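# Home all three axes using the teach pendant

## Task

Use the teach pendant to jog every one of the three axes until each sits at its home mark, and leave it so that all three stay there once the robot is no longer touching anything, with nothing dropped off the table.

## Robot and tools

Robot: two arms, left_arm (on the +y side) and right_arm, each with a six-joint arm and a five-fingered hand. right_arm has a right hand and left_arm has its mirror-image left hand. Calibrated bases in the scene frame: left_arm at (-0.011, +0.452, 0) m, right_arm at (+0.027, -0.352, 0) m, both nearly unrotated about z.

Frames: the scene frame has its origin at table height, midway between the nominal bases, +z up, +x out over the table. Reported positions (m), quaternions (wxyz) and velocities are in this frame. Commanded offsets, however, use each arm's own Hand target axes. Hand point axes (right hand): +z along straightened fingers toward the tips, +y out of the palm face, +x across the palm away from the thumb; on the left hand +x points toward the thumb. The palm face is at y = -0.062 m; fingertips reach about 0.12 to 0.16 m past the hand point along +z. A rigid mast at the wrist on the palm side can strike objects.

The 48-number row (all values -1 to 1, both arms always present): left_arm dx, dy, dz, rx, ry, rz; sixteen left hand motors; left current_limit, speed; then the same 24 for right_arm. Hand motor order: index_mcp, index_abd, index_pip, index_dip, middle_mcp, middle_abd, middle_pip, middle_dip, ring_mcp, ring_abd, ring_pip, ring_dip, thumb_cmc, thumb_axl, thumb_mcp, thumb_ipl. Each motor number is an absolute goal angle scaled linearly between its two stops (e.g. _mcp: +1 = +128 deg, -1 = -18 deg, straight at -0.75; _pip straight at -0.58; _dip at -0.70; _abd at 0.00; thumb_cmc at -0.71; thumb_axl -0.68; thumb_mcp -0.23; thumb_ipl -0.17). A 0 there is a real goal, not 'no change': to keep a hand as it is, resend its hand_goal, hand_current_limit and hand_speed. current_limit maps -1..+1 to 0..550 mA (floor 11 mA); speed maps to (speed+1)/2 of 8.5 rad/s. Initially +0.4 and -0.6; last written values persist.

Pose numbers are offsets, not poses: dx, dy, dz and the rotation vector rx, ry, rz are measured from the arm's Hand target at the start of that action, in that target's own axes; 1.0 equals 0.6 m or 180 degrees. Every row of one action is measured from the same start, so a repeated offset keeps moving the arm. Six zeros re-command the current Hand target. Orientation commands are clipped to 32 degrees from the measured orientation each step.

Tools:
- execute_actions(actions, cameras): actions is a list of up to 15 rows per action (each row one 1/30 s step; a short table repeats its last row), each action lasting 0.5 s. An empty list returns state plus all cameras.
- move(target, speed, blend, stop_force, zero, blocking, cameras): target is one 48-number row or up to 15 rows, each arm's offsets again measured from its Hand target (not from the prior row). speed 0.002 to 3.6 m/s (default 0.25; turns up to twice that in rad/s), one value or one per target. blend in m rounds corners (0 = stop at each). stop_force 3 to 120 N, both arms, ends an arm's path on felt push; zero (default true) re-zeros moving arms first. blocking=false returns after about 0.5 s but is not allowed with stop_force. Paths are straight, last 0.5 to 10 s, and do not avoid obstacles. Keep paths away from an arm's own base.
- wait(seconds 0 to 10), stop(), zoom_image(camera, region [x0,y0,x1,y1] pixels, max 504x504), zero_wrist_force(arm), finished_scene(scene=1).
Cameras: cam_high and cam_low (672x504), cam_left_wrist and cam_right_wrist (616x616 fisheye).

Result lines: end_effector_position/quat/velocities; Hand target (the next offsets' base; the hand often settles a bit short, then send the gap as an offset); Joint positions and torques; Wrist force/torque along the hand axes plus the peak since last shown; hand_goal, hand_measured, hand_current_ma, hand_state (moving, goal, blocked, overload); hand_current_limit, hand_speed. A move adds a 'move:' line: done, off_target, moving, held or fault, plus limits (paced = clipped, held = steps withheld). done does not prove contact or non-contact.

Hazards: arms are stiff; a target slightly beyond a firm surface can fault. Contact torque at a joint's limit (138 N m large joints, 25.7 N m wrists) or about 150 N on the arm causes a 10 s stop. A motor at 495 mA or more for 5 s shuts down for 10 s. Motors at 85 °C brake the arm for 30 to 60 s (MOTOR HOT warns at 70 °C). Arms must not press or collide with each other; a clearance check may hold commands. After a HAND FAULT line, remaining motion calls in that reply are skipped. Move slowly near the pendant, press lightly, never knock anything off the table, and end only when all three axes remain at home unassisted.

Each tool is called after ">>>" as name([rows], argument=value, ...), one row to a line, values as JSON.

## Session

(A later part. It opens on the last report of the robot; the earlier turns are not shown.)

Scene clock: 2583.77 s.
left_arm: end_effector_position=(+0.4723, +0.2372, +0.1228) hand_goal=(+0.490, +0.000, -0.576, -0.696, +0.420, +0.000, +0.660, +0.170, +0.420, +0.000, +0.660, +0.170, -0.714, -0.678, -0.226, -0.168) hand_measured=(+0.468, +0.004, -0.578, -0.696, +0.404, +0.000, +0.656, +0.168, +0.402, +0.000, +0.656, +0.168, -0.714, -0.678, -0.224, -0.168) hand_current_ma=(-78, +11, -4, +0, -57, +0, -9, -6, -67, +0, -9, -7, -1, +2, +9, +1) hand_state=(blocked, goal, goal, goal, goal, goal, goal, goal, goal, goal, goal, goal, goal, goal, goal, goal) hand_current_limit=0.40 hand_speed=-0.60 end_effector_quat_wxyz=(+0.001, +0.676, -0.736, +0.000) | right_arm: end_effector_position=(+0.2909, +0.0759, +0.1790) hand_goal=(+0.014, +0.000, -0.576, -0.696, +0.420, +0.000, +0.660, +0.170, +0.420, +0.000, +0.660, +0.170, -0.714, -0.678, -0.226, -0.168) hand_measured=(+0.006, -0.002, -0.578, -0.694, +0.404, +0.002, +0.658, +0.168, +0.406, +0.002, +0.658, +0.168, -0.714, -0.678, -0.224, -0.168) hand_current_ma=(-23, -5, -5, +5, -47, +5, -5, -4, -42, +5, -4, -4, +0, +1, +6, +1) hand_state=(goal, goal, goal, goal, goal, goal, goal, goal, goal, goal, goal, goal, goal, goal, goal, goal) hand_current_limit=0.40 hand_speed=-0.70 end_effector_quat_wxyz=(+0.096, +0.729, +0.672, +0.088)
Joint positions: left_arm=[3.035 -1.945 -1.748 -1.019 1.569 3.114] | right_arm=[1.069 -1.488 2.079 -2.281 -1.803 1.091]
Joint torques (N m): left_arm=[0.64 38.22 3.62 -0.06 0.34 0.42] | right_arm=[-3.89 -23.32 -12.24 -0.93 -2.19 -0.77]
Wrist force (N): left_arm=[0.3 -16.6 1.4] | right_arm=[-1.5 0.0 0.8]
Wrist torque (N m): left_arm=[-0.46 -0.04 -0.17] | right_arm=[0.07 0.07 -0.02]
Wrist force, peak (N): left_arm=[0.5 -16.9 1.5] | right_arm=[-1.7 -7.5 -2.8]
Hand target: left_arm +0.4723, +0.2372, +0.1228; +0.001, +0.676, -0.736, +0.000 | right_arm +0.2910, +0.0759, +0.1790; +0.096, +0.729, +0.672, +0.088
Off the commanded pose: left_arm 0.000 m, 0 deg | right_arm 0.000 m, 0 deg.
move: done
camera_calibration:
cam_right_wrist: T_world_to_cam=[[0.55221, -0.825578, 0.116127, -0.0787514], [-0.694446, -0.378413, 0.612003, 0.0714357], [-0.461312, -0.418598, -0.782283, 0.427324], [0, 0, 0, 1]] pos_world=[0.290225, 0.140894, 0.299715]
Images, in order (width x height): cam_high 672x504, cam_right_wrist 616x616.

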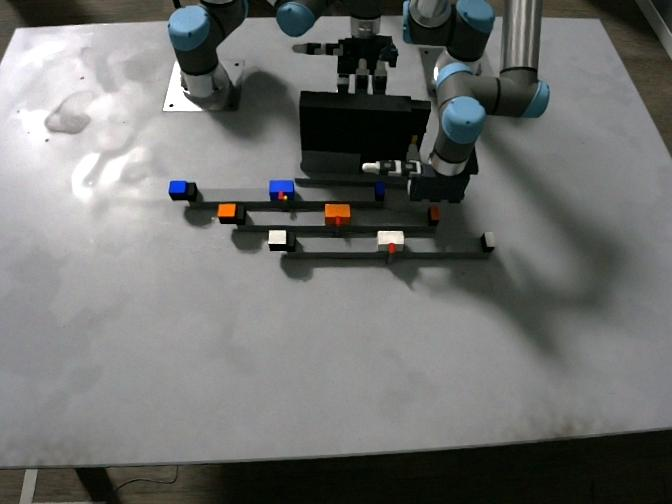

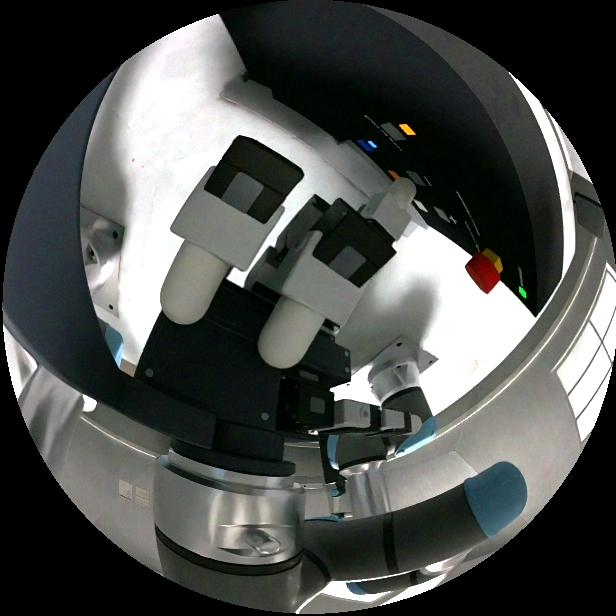

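>>> move([
  [0,0,0,0,0,0,0.49,0,-0.576,-0.696,0.42,0,0.66,0.17,0.42,0,0.66,0.17,-0.714,-0.678,-0.226,-0.168,0.4,-0.6,0,0.0161,0.0043,0,0,0,0.015,0,-0.576,-0.696,0.42,0,0.66,0.17,0.42,0,0.66,0.17,-0.714,-0.678,-0.226,-0.168,0.4,-0.7],
], speed=0.008, stop_force=7)

>>> wait(seconds=0.45)

>>> move([
  [0,0,0,0,0,0,0.49,0,-0.576,-0.696,0.42,0,0.66,0.17,0.42,0,0.66,0.17,-0.714,-0.678,-0.226,-0.168,0.4,-0.6,0,-0.0081,-0.0022,0,0,0,0.015,0,-0.576,-0.696,0.42,0,0.66,0.17,0.42,0,0.66,0.17,-0.714,-0.678,-0.226,-0.168,0.4,-0.7],
], speed=0.05, cameras=["cam_high", "cam_right_wrist", "cam_left_wrist"])

>>> zoom_image(camera="cam_high", region=[260, 170, 310, 220])

>>> zoom_image(camera="cam_left_wrist", region=[150, 270, 290, 390])

Scene clock: 2604.73 s.
left_arm: end_effector_position=(+0.4723, +0.2372, +0.1228) hand_goal=(+0.490, +0.000, -0.576, -0.696, +0.420, +0.000, +0.660, +0.170, +0.420, +0.000, +0.660, +0.170, -0.714, -0.678, -0.226, -0.168) hand_measured=(+0.468, +0.004, -0.578, -0.696, +0.404, +0.000, +0.656, +0.168, +0.402, +0.000, +0.656, +0.168, -0.714, -0.678, -0.224, -0.168) hand_current_ma=(-78, +11, -4, +0, -57, +0, -9, -6, -67, +0, -9, -7, -1, +2, +9, +1) hand_state=(blocked, goal, goal, goal, goal, goal, goal, goal, goal, goal, goal, goal, goal, goal, goal, goal) hand_current_limit=0.40 hand_speed=-0.60 end_effector_quat_wxyz=(+0.001, +0.676, -0.736, +0.000) | right_arm: end_effector_position=(+0.2960, +0.0755, +0.1790) hand_goal=(+0.014, +0.000, -0.576, -0.696, +0.420, +0.000, +0.660, +0.170, +0.420, +0.000, +0.660, +0.170, -0.714, -0.678, -0.226, -0.168) hand_measured=(+0.006, -0.002, -0.578, -0.694, +0.404, +0.002, +0.658, +0.168, +0.406, +0.002, +0.658, +0.168, -0.714, -0.678, -0.224, -0.168) hand_current_ma=(-24, -5, -5, +5, -47, +5, -5, -4, -42, +5, -4, -4, +0, +1, +6, +1) hand_state=(goal, goal, goal, goal, goal, goal, goal, goal, goal, goal, goal, goal, goal, goal, goal, goal) hand_current_limit=0.40 hand_speed=-0.70 end_effector_quat_wxyz=(+0.096, +0.729, +0.672, +0.088)
Joint positions: left_arm=[3.035 -1.945 -1.748 -1.019 1.569 3.114] | right_arm=[1.059 -1.485 2.077 -2.283 -1.802 1.081]
Joint torques (N m): left_arm=[0.97 38.86 3.61 -0.27 0.46 0.43] | right_arm=[11.84 -27.53 -9.97 -0.95 -3.51 1.04]
Wrist force (N): left_arm=[0.2 -16.6 1.6] | right_arm=[-1.7 -7.0 -2.6]
Wrist torque (N m): left_arm=[-0.47 -0.04 -0.17] | right_arm=[0.06 -0.01 0.13]
Wrist force, peak (N): left_arm=[0.4 -16.9 1.4] | right_arm=[-1.8 -12.5 -5.2]
Hand target: left_arm +0.4723, +0.2372, +0.1228; +0.001, +0.676, -0.736, +0.000 | right_arm +0.2960, +0.0755, +0.1790; +0.096, +0.729, +0.672, +0.088 (not the last commanded pose)
Off the commanded pose: left_arm 0.000 m, 0 deg | right_arm 0.005 m, 0 deg.
move: contact (right_arm)

Scene clock: 2605.20 s.
left_arm: end_effector_position=(+0.4723, +0.2372, +0.1228) hand_goal=(+0.490, +0.000, -0.576, -0.696, +0.420, +0.000, +0.660, +0.170, +0.420, +0.000, +0.660, +0.170, -0.714, -0.678, -0.226, -0.168) hand_measured=(+0.468, +0.004, -0.578, -0.696, +0.404, +0.000, +0.656, +0.168, +0.402, +0.000, +0.656, +0.168, -0.714, -0.678, -0.224, -0.168) hand_current_ma=(-78, +11, -4, +0, -57, +0, -9, -6, -67, +0, -9, -7, -1, +2, +9, +1) hand_state=(blocked, goal, goal, goal, goal, goal, goal, goal, goal, goal, goal, goal, goal, goal, goal, goal) hand_current_limit=0.40 hand_speed=-0.60 end_effector_quat_wxyz=(+0.001, +0.676, -0.736, +0.000) | right_arm: end_effector_position=(+0.2960, +0.0755, +0.1790) hand_goal=(+0.014, +0.000, -0.576, -0.696, +0.420, +0.000, +0.660, +0.170, +0.420, +0.000, +0.660, +0.170, -0.714, -0.678, -0.226, -0.168) hand_measured=(+0.006, -0.002, -0.578, -0.694, +0.404, +0.002, +0.658, +0.168, +0.406, +0.002, +0.658, +0.168, -0.714, -0.678, -0.224, -0.168) hand_current_ma=(-24, -5, -5, +5, -47, +5, -5, -4, -42, +5, -4, -4, +0, +1, +6, +1) hand_state=(goal, goal, goal, goal, goal, goal, goal, goal, goal, goal, goal, goal, goal, goal, goal, goal) hand_current_limit=0.40 hand_speed=-0.70 end_effector_quat_wxyz=(+0.096, +0.729, +0.672, +0.088)
Joint positions: left_arm=[3.035 -1.945 -1.748 -1.019 1.569 3.114] | right_arm=[1.059 -1.485 2.077 -2.283 -1.802 1.081]
Joint torques (N m): left_arm=[0.92 38.16 3.51 -0.06 0.37 0.31] | right_arm=[11.15 -26.91 -9.84 -0.95 -3.36 1.03]
Wrist force (N): left_arm=[0.2 -16.7 1.4] | right_arm=[-1.9 -6.9 -2.5]
Wrist torque (N m): left_arm=[-0.47 -0.03 -0.17] | right_arm=[0.07 0.02 0.12]
Wrist force, peak (N): left_arm=[0.4 -16.8 1.4] | right_arm=[-1.7 -7.2 -2.7]
Hand target: left_arm +0.4723, +0.2372, +0.1228; +0.001, +0.676, -0.736, +0.000 | right_arm +0.2960, +0.0755, +0.1790; +0.096, +0.729, +0.672, +0.088 (not the last commanded pose)
Off the commanded pose: left_arm 0.000 m, 0 deg | right_arm 0.005 m, 0 deg.
wait: 0.47 s; at rest by 0.17 s

Scene clock: 2605.90 s.
left_arm: end_effector_position=(+0.4723, +0.2372, +0.1228) hand_goal=(+0.490, +0.000, -0.576, -0.696, +0.420, +0.000, +0.660, +0.170, +0.420, +0.000, +0.660, +0.170, -0.714, -0.678, -0.226, -0.168) hand_measured=(+0.468, +0.004, -0.578, -0.696, +0.404, +0.000, +0.656, +0.168, +0.402, +0.000, +0.656, +0.168, -0.714, -0.678, -0.224, -0.168) hand_current_ma=(-78, +11, -4, +0, -57, +0, -9, -6, -67, +0, -9, -7, -1, +2, +9, +1) hand_state=(blocked, goal, goal, goal, goal, goal, goal, goal, goal, goal, goal, goal, goal, goal, goal, goal) hand_current_limit=0.40 hand_speed=-0.60 end_effector_quat_wxyz=(+0.001, +0.676, -0.736, +0.000) | right_arm: end_effector_position=(+0.2909, +0.0759, +0.1791) hand_goal=(+0.014, +0.000, -0.576, -0.696, +0.420, +0.000, +0.660, +0.170, +0.420, +0.000, +0.660, +0.170, -0.714, -0.678, -0.226, -0.168) hand_measured=(+0.006, -0.002, -0.578, -0.694, +0.404, +0.002, +0.658, +0.168, +0.406, +0.002, +0.658, +0.168, -0.714, -0.678, -0.224, -0.168) hand_current_ma=(-24, -5, -5, +5, -47, +5, -5, -4, -42, +5, -4, -4, +0, +1, +6, +1) hand_state=(goal, goal, goal, goal, goal, goal, goal, goal, goal, goal, goal, goal, goal, goal, goal, goal) hand_current_limit=0.40 hand_speed=-0.70 end_effector_quat_wxyz=(+0.096, +0.729, +0.672, +0.088)
Joint positions: left_arm=[3.035 -1.945 -1.748 -1.019 1.569 3.114] | right_arm=[1.069 -1.488 2.079 -2.28 -1.803 1.091]
Joint torques (N m): left_arm=[1.72 38.22 3.95 -0.2 0.48 0.36] | right_arm=[-3.67 -22.78 -12.94 -1.12 -2.36 -0.96]
Wrist force (N): left_arm=[0.4 -16.5 1.2] | right_arm=[-1.6 -0.1 1.0]
Wrist torque (N m): left_arm=[-0.44 -0.06 -0.16] | right_arm=[0.03 0.07 -0.02]
Wrist force, peak (N): left_arm=[0.1 -16.8 1.3] | right_arm=[-1.8 -6.8 -2.6]
Hand target: left_arm +0.4723, +0.2372, +0.1228; +0.001, +0.676, -0.736, +0.000 | right_arm +0.2910, +0.0759, +0.1791; +0.096, +0.729, +0.672, +0.088
Off the commanded pose: left_arm 0.000 m, 0 deg | right_arm 0.000 m, 0 deg.
move: done
camera_calibration:
cam_left_wrist: T_world_to_cam=[[0.721238, 0.691754, -0.0359376, -0.528409], [0.476543, -0.457864, 0.750511, -0.266752], [0.502715, -0.558423, -0.65988, 0.101773], [0, 0, 0, 1]] pos_world=[0.457065, 0.300225, 0.248368]
cam_right_wrist: T_world_to_cam=[[0.55219, -0.825596, 0.116093, -0.0787443], [-0.694386, -0.378359, 0.612105, 0.0713185], [-0.461427, -0.418611, -0.782208, 0.427415], [0, 0, 0, 1]] pos_world=[0.290225, 0.140894, 0.299815]
Images, in order (width x height): cam_high 672x504, cam_left_wrist 616x616, cam_right_wrist 616x616.

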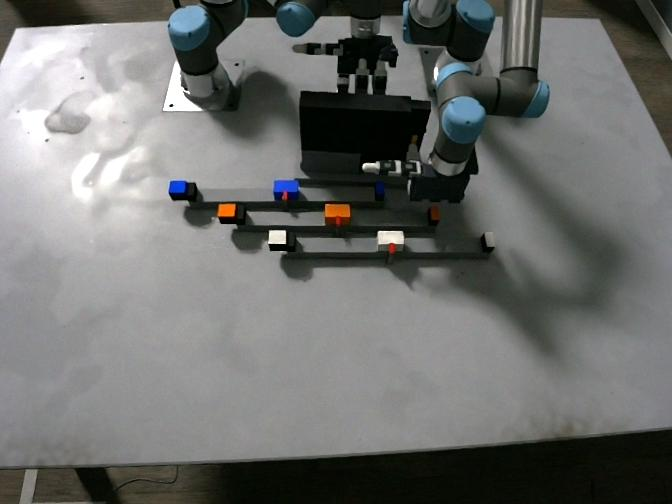

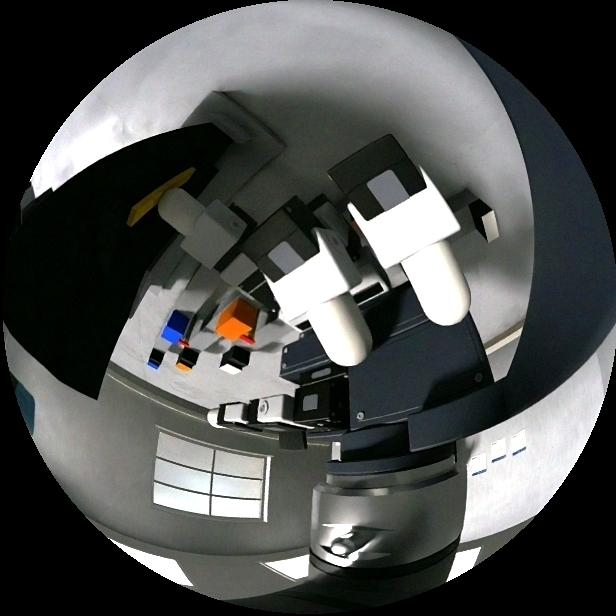

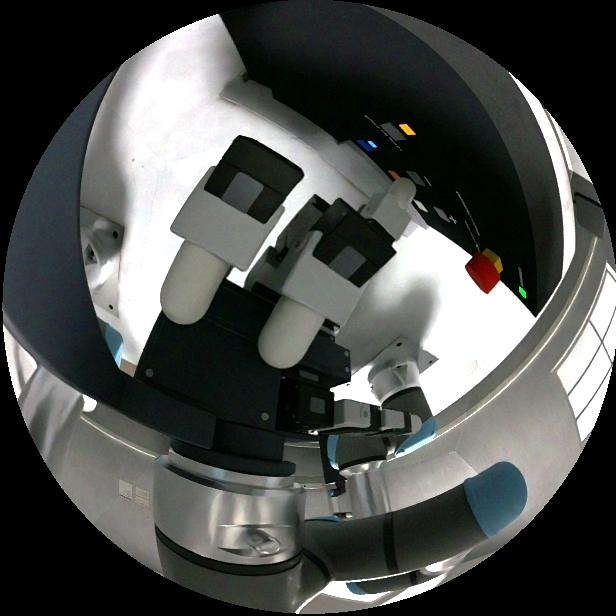

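Scaled by 10.080.

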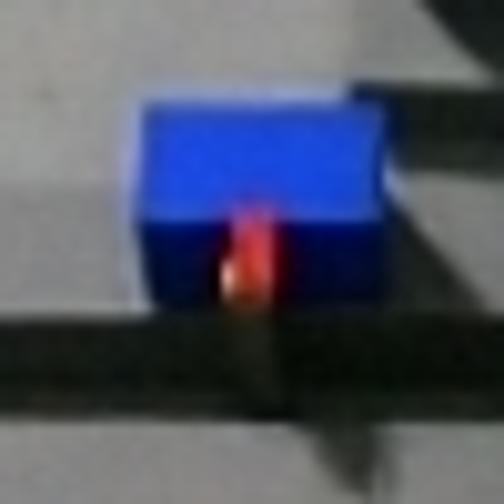

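Scaled by 3.600 from the camera's 616x616 image, which has a finer 880x880 frame.

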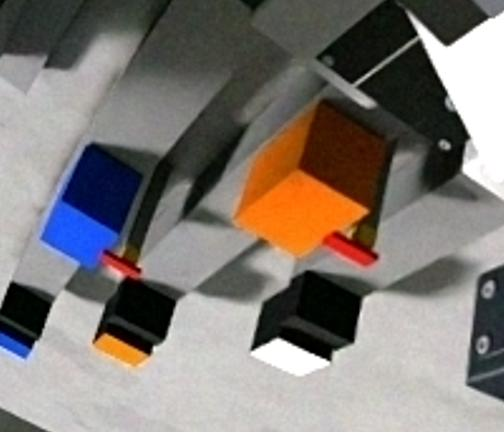

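>>> move([
  [0,0,0,0,0,0,0.49,0,-0.576,-0.696,0.42,0,0.66,0.17,0.42,0,0.66,0.17,-0.714,-0.678,-0.226,-0.168,0.4,-0.6,-0.078,-0.0016,-0.0004,0,0,0,0.015,0,-0.576,-0.696,0.42,0,0.66,0.17,0.42,0,0.66,0.17,-0.714,-0.678,-0.226,-0.168,0.4,-0.7],
], speed=0.08, cameras=["cam_right_wrist"])

>>> zoom_image(camera="cam_right_wrist", region=[340, 80, 500, 240])

Scene clock: 2640.07 s.
left_arm: end_effector_position=(+0.4723, +0.2372, +0.1228) hand_goal=(+0.490, +0.000, -0.576, -0.696, +0.420, +0.000, +0.660, +0.170, +0.420, +0.000, +0.660, +0.170, -0.714, -0.678, -0.226, -0.168) hand_measured=(+0.468, +0.004, -0.578, -0.696, +0.404, +0.000, +0.656, +0.168, +0.402, +0.000, +0.656, +0.168, -0.714, -0.678, -0.224, -0.168) hand_current_ma=(-78, +11, -4, +0, -57, +0, -9, -6, -67, +0, -9, -7, -1, +2, +9, +1) hand_state=(blocked, goal, goal, goal, goal, goal, goal, goal, goal, goal, goal, goal, goal, goal, goal, goal) hand_current_limit=0.40 hand_speed=-0.60 end_effector_quat_wxyz=(+0.001, +0.676, -0.736, +0.000) | right_arm: end_effector_position=(+0.2863, +0.0294, +0.1791) hand_goal=(+0.014, +0.000, -0.576, -0.696, +0.420, +0.000, +0.660, +0.170, +0.420, +0.000, +0.660, +0.170, -0.714, -0.678, -0.226, -0.168) hand_measured=(+0.006, -0.002, -0.578, -0.694, +0.404, +0.002, +0.658, +0.168, +0.406, +0.002, +0.658, +0.168, -0.714, -0.678, -0.224, -0.168) hand_current_ma=(-24, -4, -5, +5, -47, +5, -5, -4, -42, +5, -4, -4, +0, +1, +6, +1) hand_state=(goal, goal, goal, goal, goal, goal, goal, goal, goal, goal, goal, goal, goal, goal, goal, goal) hand_current_limit=0.40 hand_speed=-0.70 end_effector_quat_wxyz=(+0.096, +0.729, +0.672, +0.088)
Joint positions: left_arm=[3.035 -1.945 -1.748 -1.019 1.569 3.114] | right_arm=[1.02 -1.597 2.196 -2.299 -1.797 1.042]
Joint torques (N m): left_arm=[0.88 37.75 4.59 -0.16 0.55 0.36] | right_arm=[14.16 -23.2 -24.08 -0.33 -1.03 0.9]
Wrist force (N): left_arm=[0.1 -16.6 1.1] | right_arm=[-1.8 0.0 0.7]
Wrist torque (N m): left_arm=[-0.44 -0.03 -0.18] | right_arm=[0.09 0.10 0.00]
Wrist force, peak (N): left_arm=[0.3 -16.9 1.5] | right_arm=[-2.4 -0.1 0.8]
Hand target: left_arm +0.4723, +0.2372, +0.1228; +0.001, +0.676, -0.736, +0.000 | right_arm +0.2862, +0.0294, +0.1791; +0.096, +0.729, +0.672, +0.088
Off the commanded pose: left_arm 0.000 m, 0 deg | right_arm 0.000 m, 0 deg.
move: done
camera_calibration:
cam_right_wrist: T_world_to_cam=[[0.552083, -0.825693, 0.115911, -0.114583], [-0.694417, -0.378388, 0.612053, 0.0505201], [-0.461508, -0.418394, -0.782276, 0.405809], [0, 0, 0, 1]] pos_world=[0.285625, 0.0942942, 0.299815]
Images, in order (width x height): cam_right_wrist 616x616.

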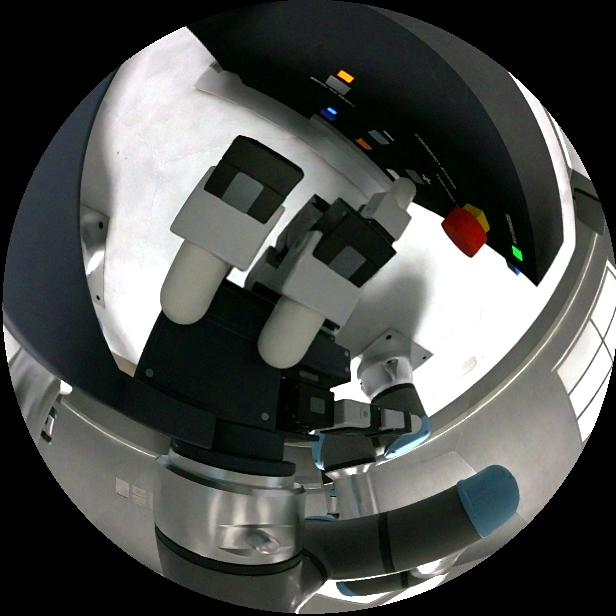

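Scaled by 3.150 from the camera's 616x616 image, which has a finer 880x880 frame.

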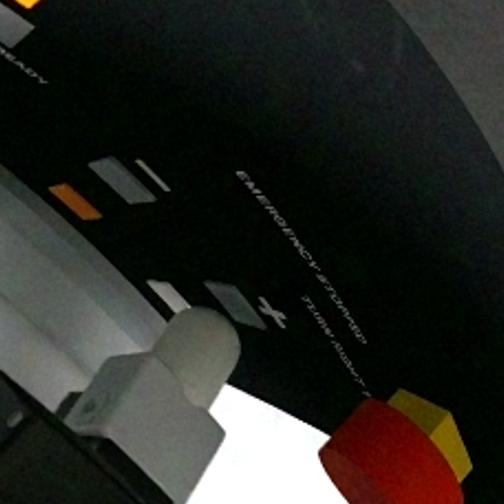

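>>> move([
  [0,0,0,0,0,0,0.49,0,-0.576,-0.696,0.42,0,0.66,0.17,0.42,0,0.66,0.17,-0.714,-0.678,-0.226,-0.168,0.4,-0.6,0,0.0092,0.0025,0,0,0,0.015,0,-0.576,-0.696,0.42,0,0.66,0.17,0.42,0,0.66,0.17,-0.714,-0.678,-0.226,-0.168,0.4,-0.7],
  [0,0,0,0,0,0,0.49,0,-0.576,-0.696,0.42,0,0.66,0.17,0.42,0,0.66,0.17,-0.714,-0.678,-0.226,-0.168,0.4,-0.6,0,0,0,0,0,0,0.015,0,-0.576,-0.696,0.42,0,0.66,0.17,0.42,0,0.66,0.17,-0.714,-0.678,-0.226,-0.168,0.4,-0.7],
], speed=0.035, cameras=["cam_high"])

>>> zoom_image(camera="cam_high", region=[260, 170, 310, 220])

Scene clock: 2647.57 s.
left_arm: end_effector_position=(+0.4723, +0.2372, +0.1228) hand_goal=(+0.490, +0.000, -0.576, -0.696, +0.420, +0.000, +0.660, +0.170, +0.420, +0.000, +0.660, +0.170, -0.714, -0.678, -0.226, -0.168) hand_measured=(+0.468, +0.004, -0.578, -0.696, +0.404, +0.000, +0.656, +0.168, +0.402, +0.000, +0.656, +0.168, -0.714, -0.678, -0.224, -0.168) hand_current_ma=(-78, +11, -4, +0, -57, +0, -9, -6, -67, +0, -9, -7, -1, +2, +9, +1) hand_state=(blocked, goal, goal, goal, goal, goal, goal, goal, goal, goal, goal, goal, goal, goal, goal, goal) hand_current_limit=0.40 hand_speed=-0.60 end_effector_quat_wxyz=(+0.001, +0.676, -0.736, +0.000) | right_arm: end_effector_position=(+0.2861, +0.0294, +0.1791) hand_goal=(+0.014, +0.000, -0.576, -0.696, +0.420, +0.000, +0.660, +0.170, +0.420, +0.000, +0.660, +0.170, -0.714, -0.678, -0.226, -0.168) hand_measured=(+0.004, -0.002, -0.578, -0.694, +0.404, +0.002, +0.658, +0.168, +0.406, +0.002, +0.658, +0.168, -0.714, -0.678, -0.224, -0.168) hand_current_ma=(-25, -5, -5, +4, -47, +5, -5, -4, -42, +5, -4, -4, +0, +1, +6, +1) hand_state=(goal, goal, goal, goal, goal, goal, goal, goal, goal, goal, goal, goal, goal, goal, goal, goal) hand_current_limit=0.40 hand_speed=-0.70 end_effector_quat_wxyz=(+0.096, +0.729, +0.672, +0.088) end_effector_velocity=(+0.002, +0.000, +0.000) end_effector_angular_velocity=(+0.001, +0.001, +0.001)
Joint positions: left_arm=[3.035 -1.945 -1.748 -1.019 1.569 3.114] | right_arm=[1.021 -1.597 2.196 -2.299 -1.797 1.042]
Joint velocities: left_arm=[within noise] | right_arm=[-0.004 0 -0.002 0 0.002 -0.005]
Joint torques (N m): left_arm=[0.23 38.19 4.37 -0.44 0.71 0.12] | right_arm=[-14.6 -11.28 -16.64 -2.79 -1.32 -1.29]
Wrist force (N): left_arm=[0.4 -16.6 1.1] | right_arm=[-1.5 -0.1 0.6]
Wrist torque (N m): left_arm=[-0.45 -0.06 -0.16] | right_arm=[0.07 0.07 0.03]
Wrist force, peak (N): left_arm=[0.2 -16.9 1.5] | right_arm=[-2.0 -15.1 -6.6]
Hand target: left_arm +0.4723, +0.2372, +0.1228; +0.001, +0.676, -0.736, +0.000 | right_arm +0.2862, +0.0294, +0.1791; +0.096, +0.729, +0.672, +0.088
Off the commanded pose: left_arm 0.000 m, 0 deg | right_arm 0.000 m, 0 deg.
move: done
Images, in order (width x height): cam_high 672x504.

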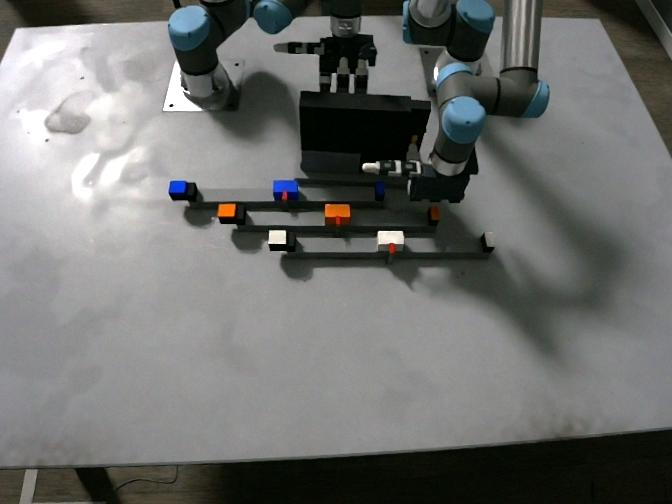

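Scaled by 10.080.

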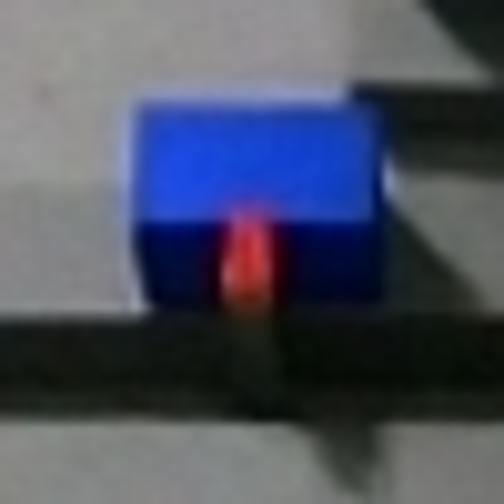

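>>> move([
  [0,-0.08,0,0,0,0,0.49,0,-0.576,-0.696,0.42,0,0.66,0.17,0.42,0,0.66,0.17,-0.714,-0.678,-0.226,-0.168,0.4,-0.6,0,-0.08,-0.0215,0,0,0,0.015,0,-0.576,-0.696,0.42,0,0.66,0.17,0.42,0,0.66,0.17,-0.714,-0.678,-0.226,-0.168,0.4,-0.7],
], speed=0.08, cameras=["cam_high", "cam_right_wrist"])

>>> zoom_image(camera="cam_high", region=[370, 220, 410, 260])

>>> zoom_image(camera="cam_high", region=[250, 170, 410, 260])

>>> zoom_image(camera="cam_right_wrist", region=[300, 60, 560, 280])

Scene clock: 2671.43 s.
left_arm: end_effector_position=(+0.5201, +0.2332, +0.1228) hand_goal=(+0.490, +0.000, -0.576, -0.696, +0.420, +0.000, +0.660, +0.170, +0.420, +0.000, +0.660, +0.170, -0.714, -0.678, -0.226, -0.168) hand_measured=(+0.468, +0.004, -0.578, -0.696, +0.404, +0.000, +0.656, +0.168, +0.402, +0.000, +0.656, +0.168, -0.714, -0.678, -0.224, -0.168) hand_current_ma=(-77, +8, -4, +0, -57, +0, -9, -6, -67, +0, -9, -7, -1, +2, +9, +1) hand_state=(blocked, goal, goal, goal, goal, goal, goal, goal, goal, goal, goal, goal, goal, goal, goal, goal) hand_current_limit=0.40 hand_speed=-0.60 end_effector_quat_wxyz=(+0.001, +0.677, -0.736, +0.000) | right_arm: end_effector_position=(+0.2367, +0.0333, +0.1792) hand_goal=(+0.014, +0.000, -0.576, -0.696, +0.420, +0.000, +0.660, +0.170, +0.420, +0.000, +0.660, +0.170, -0.714, -0.678, -0.226, -0.168) hand_measured=(+0.004, -0.002, -0.578, -0.694, +0.404, +0.002, +0.658, +0.168, +0.406, +0.002, +0.658, +0.168, -0.714, -0.678, -0.224, -0.168) hand_current_ma=(-25, -5, -5, +4, -47, +5, -5, -4, -42, +5, -4, -4, -1, +1, +6, +1) hand_state=(goal, goal, goal, goal, goal, goal, goal, goal, goal, goal, goal, goal, goal, goal, goal, goal) hand_current_limit=0.40 hand_speed=-0.70 end_effector_quat_wxyz=(+0.096, +0.729, +0.672, +0.088)
Joint positions: left_arm=[3.037 -2.043 -1.6 -1.069 1.569 3.116] | right_arm=[1.13 -1.62 2.21 -2.264 -1.81 1.153]
Joint torques (N m): left_arm=[-2.32 39.11 19.09 4.18 -0.76 0.99] | right_arm=[-5.16 -10.63 -29.78 -5.21 1.19 0.41]
Wrist force (N): left_arm=[1.2 -0.7 1.1] | right_arm=[-1.5 0.0 0.8]
Wrist torque (N m): left_arm=[-0.01 -0.12 0.10] | right_arm=[0.07 0.05 0.08]
Wrist force, peak (N): left_arm=[0.6 -16.8 1.4] | right_arm=[-1.8 1.1 1.0]
Hand target: left_arm +0.5201, +0.2331, +0.1228; +0.001, +0.676, -0.736, +0.000 | right_arm +0.2367, +0.0334, +0.1792; +0.096, +0.729, +0.672, +0.088
Off the commanded pose: left_arm 0.000 m, 0 deg | right_arm 0.000 m, 0 deg.
move: done
camera_calibration:
cam_right_wrist: T_world_to_cam=[[0.552329, -0.82547, 0.11633, -0.0840478], [-0.694366, -0.37834, 0.61214, 0.0174782], [-0.46129, -0.418878, -0.782146, 0.384501], [0, 0, 0, 1]] pos_world=[0.235925, 0.0982929, 0.299814]
Images, in order (width x height): cam_high 672x504, cam_right_wrist 616x616.

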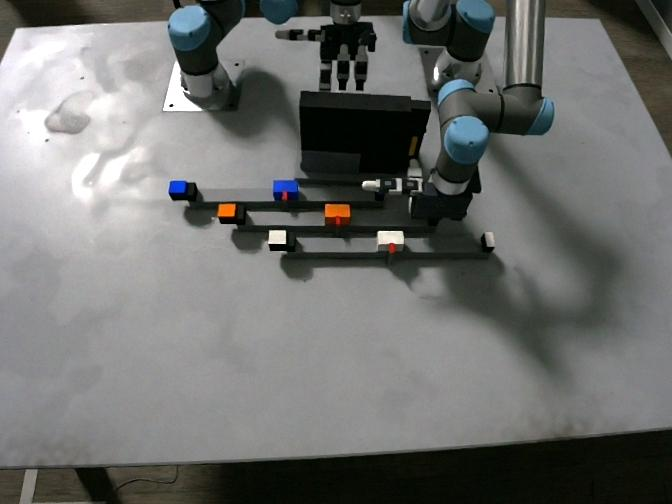

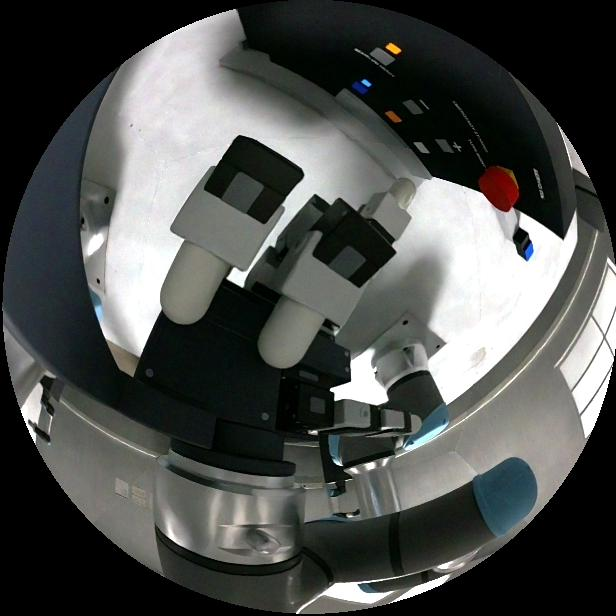

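Scaled by 12.600.

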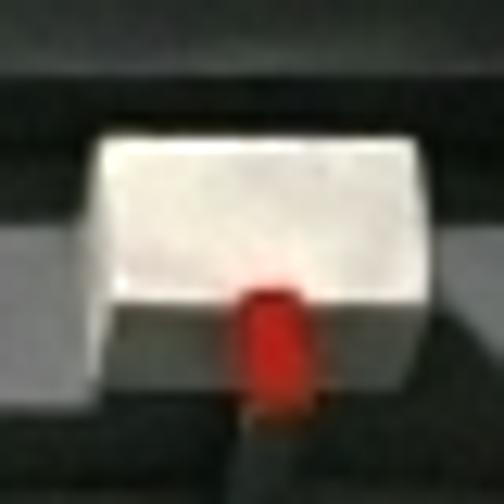

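Scaled by 3.150.

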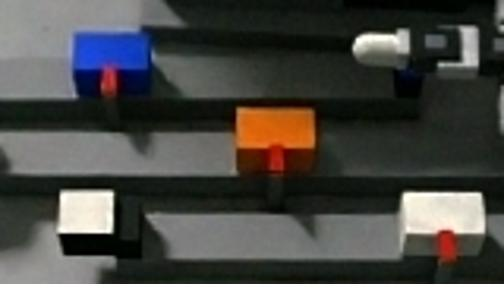

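Scaled by 1.938 from the camera's 616x616 image, which has a finer 880x880 frame.

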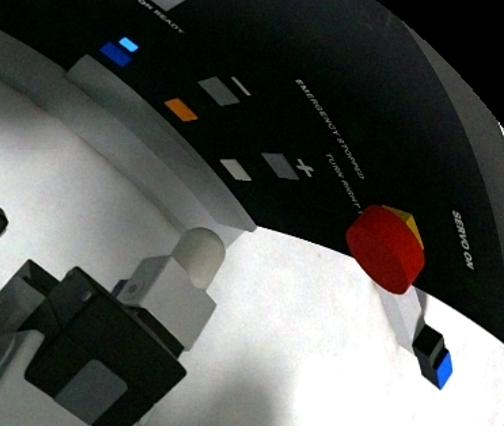

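>>> finished_scene()

The scene is finished: the task was done.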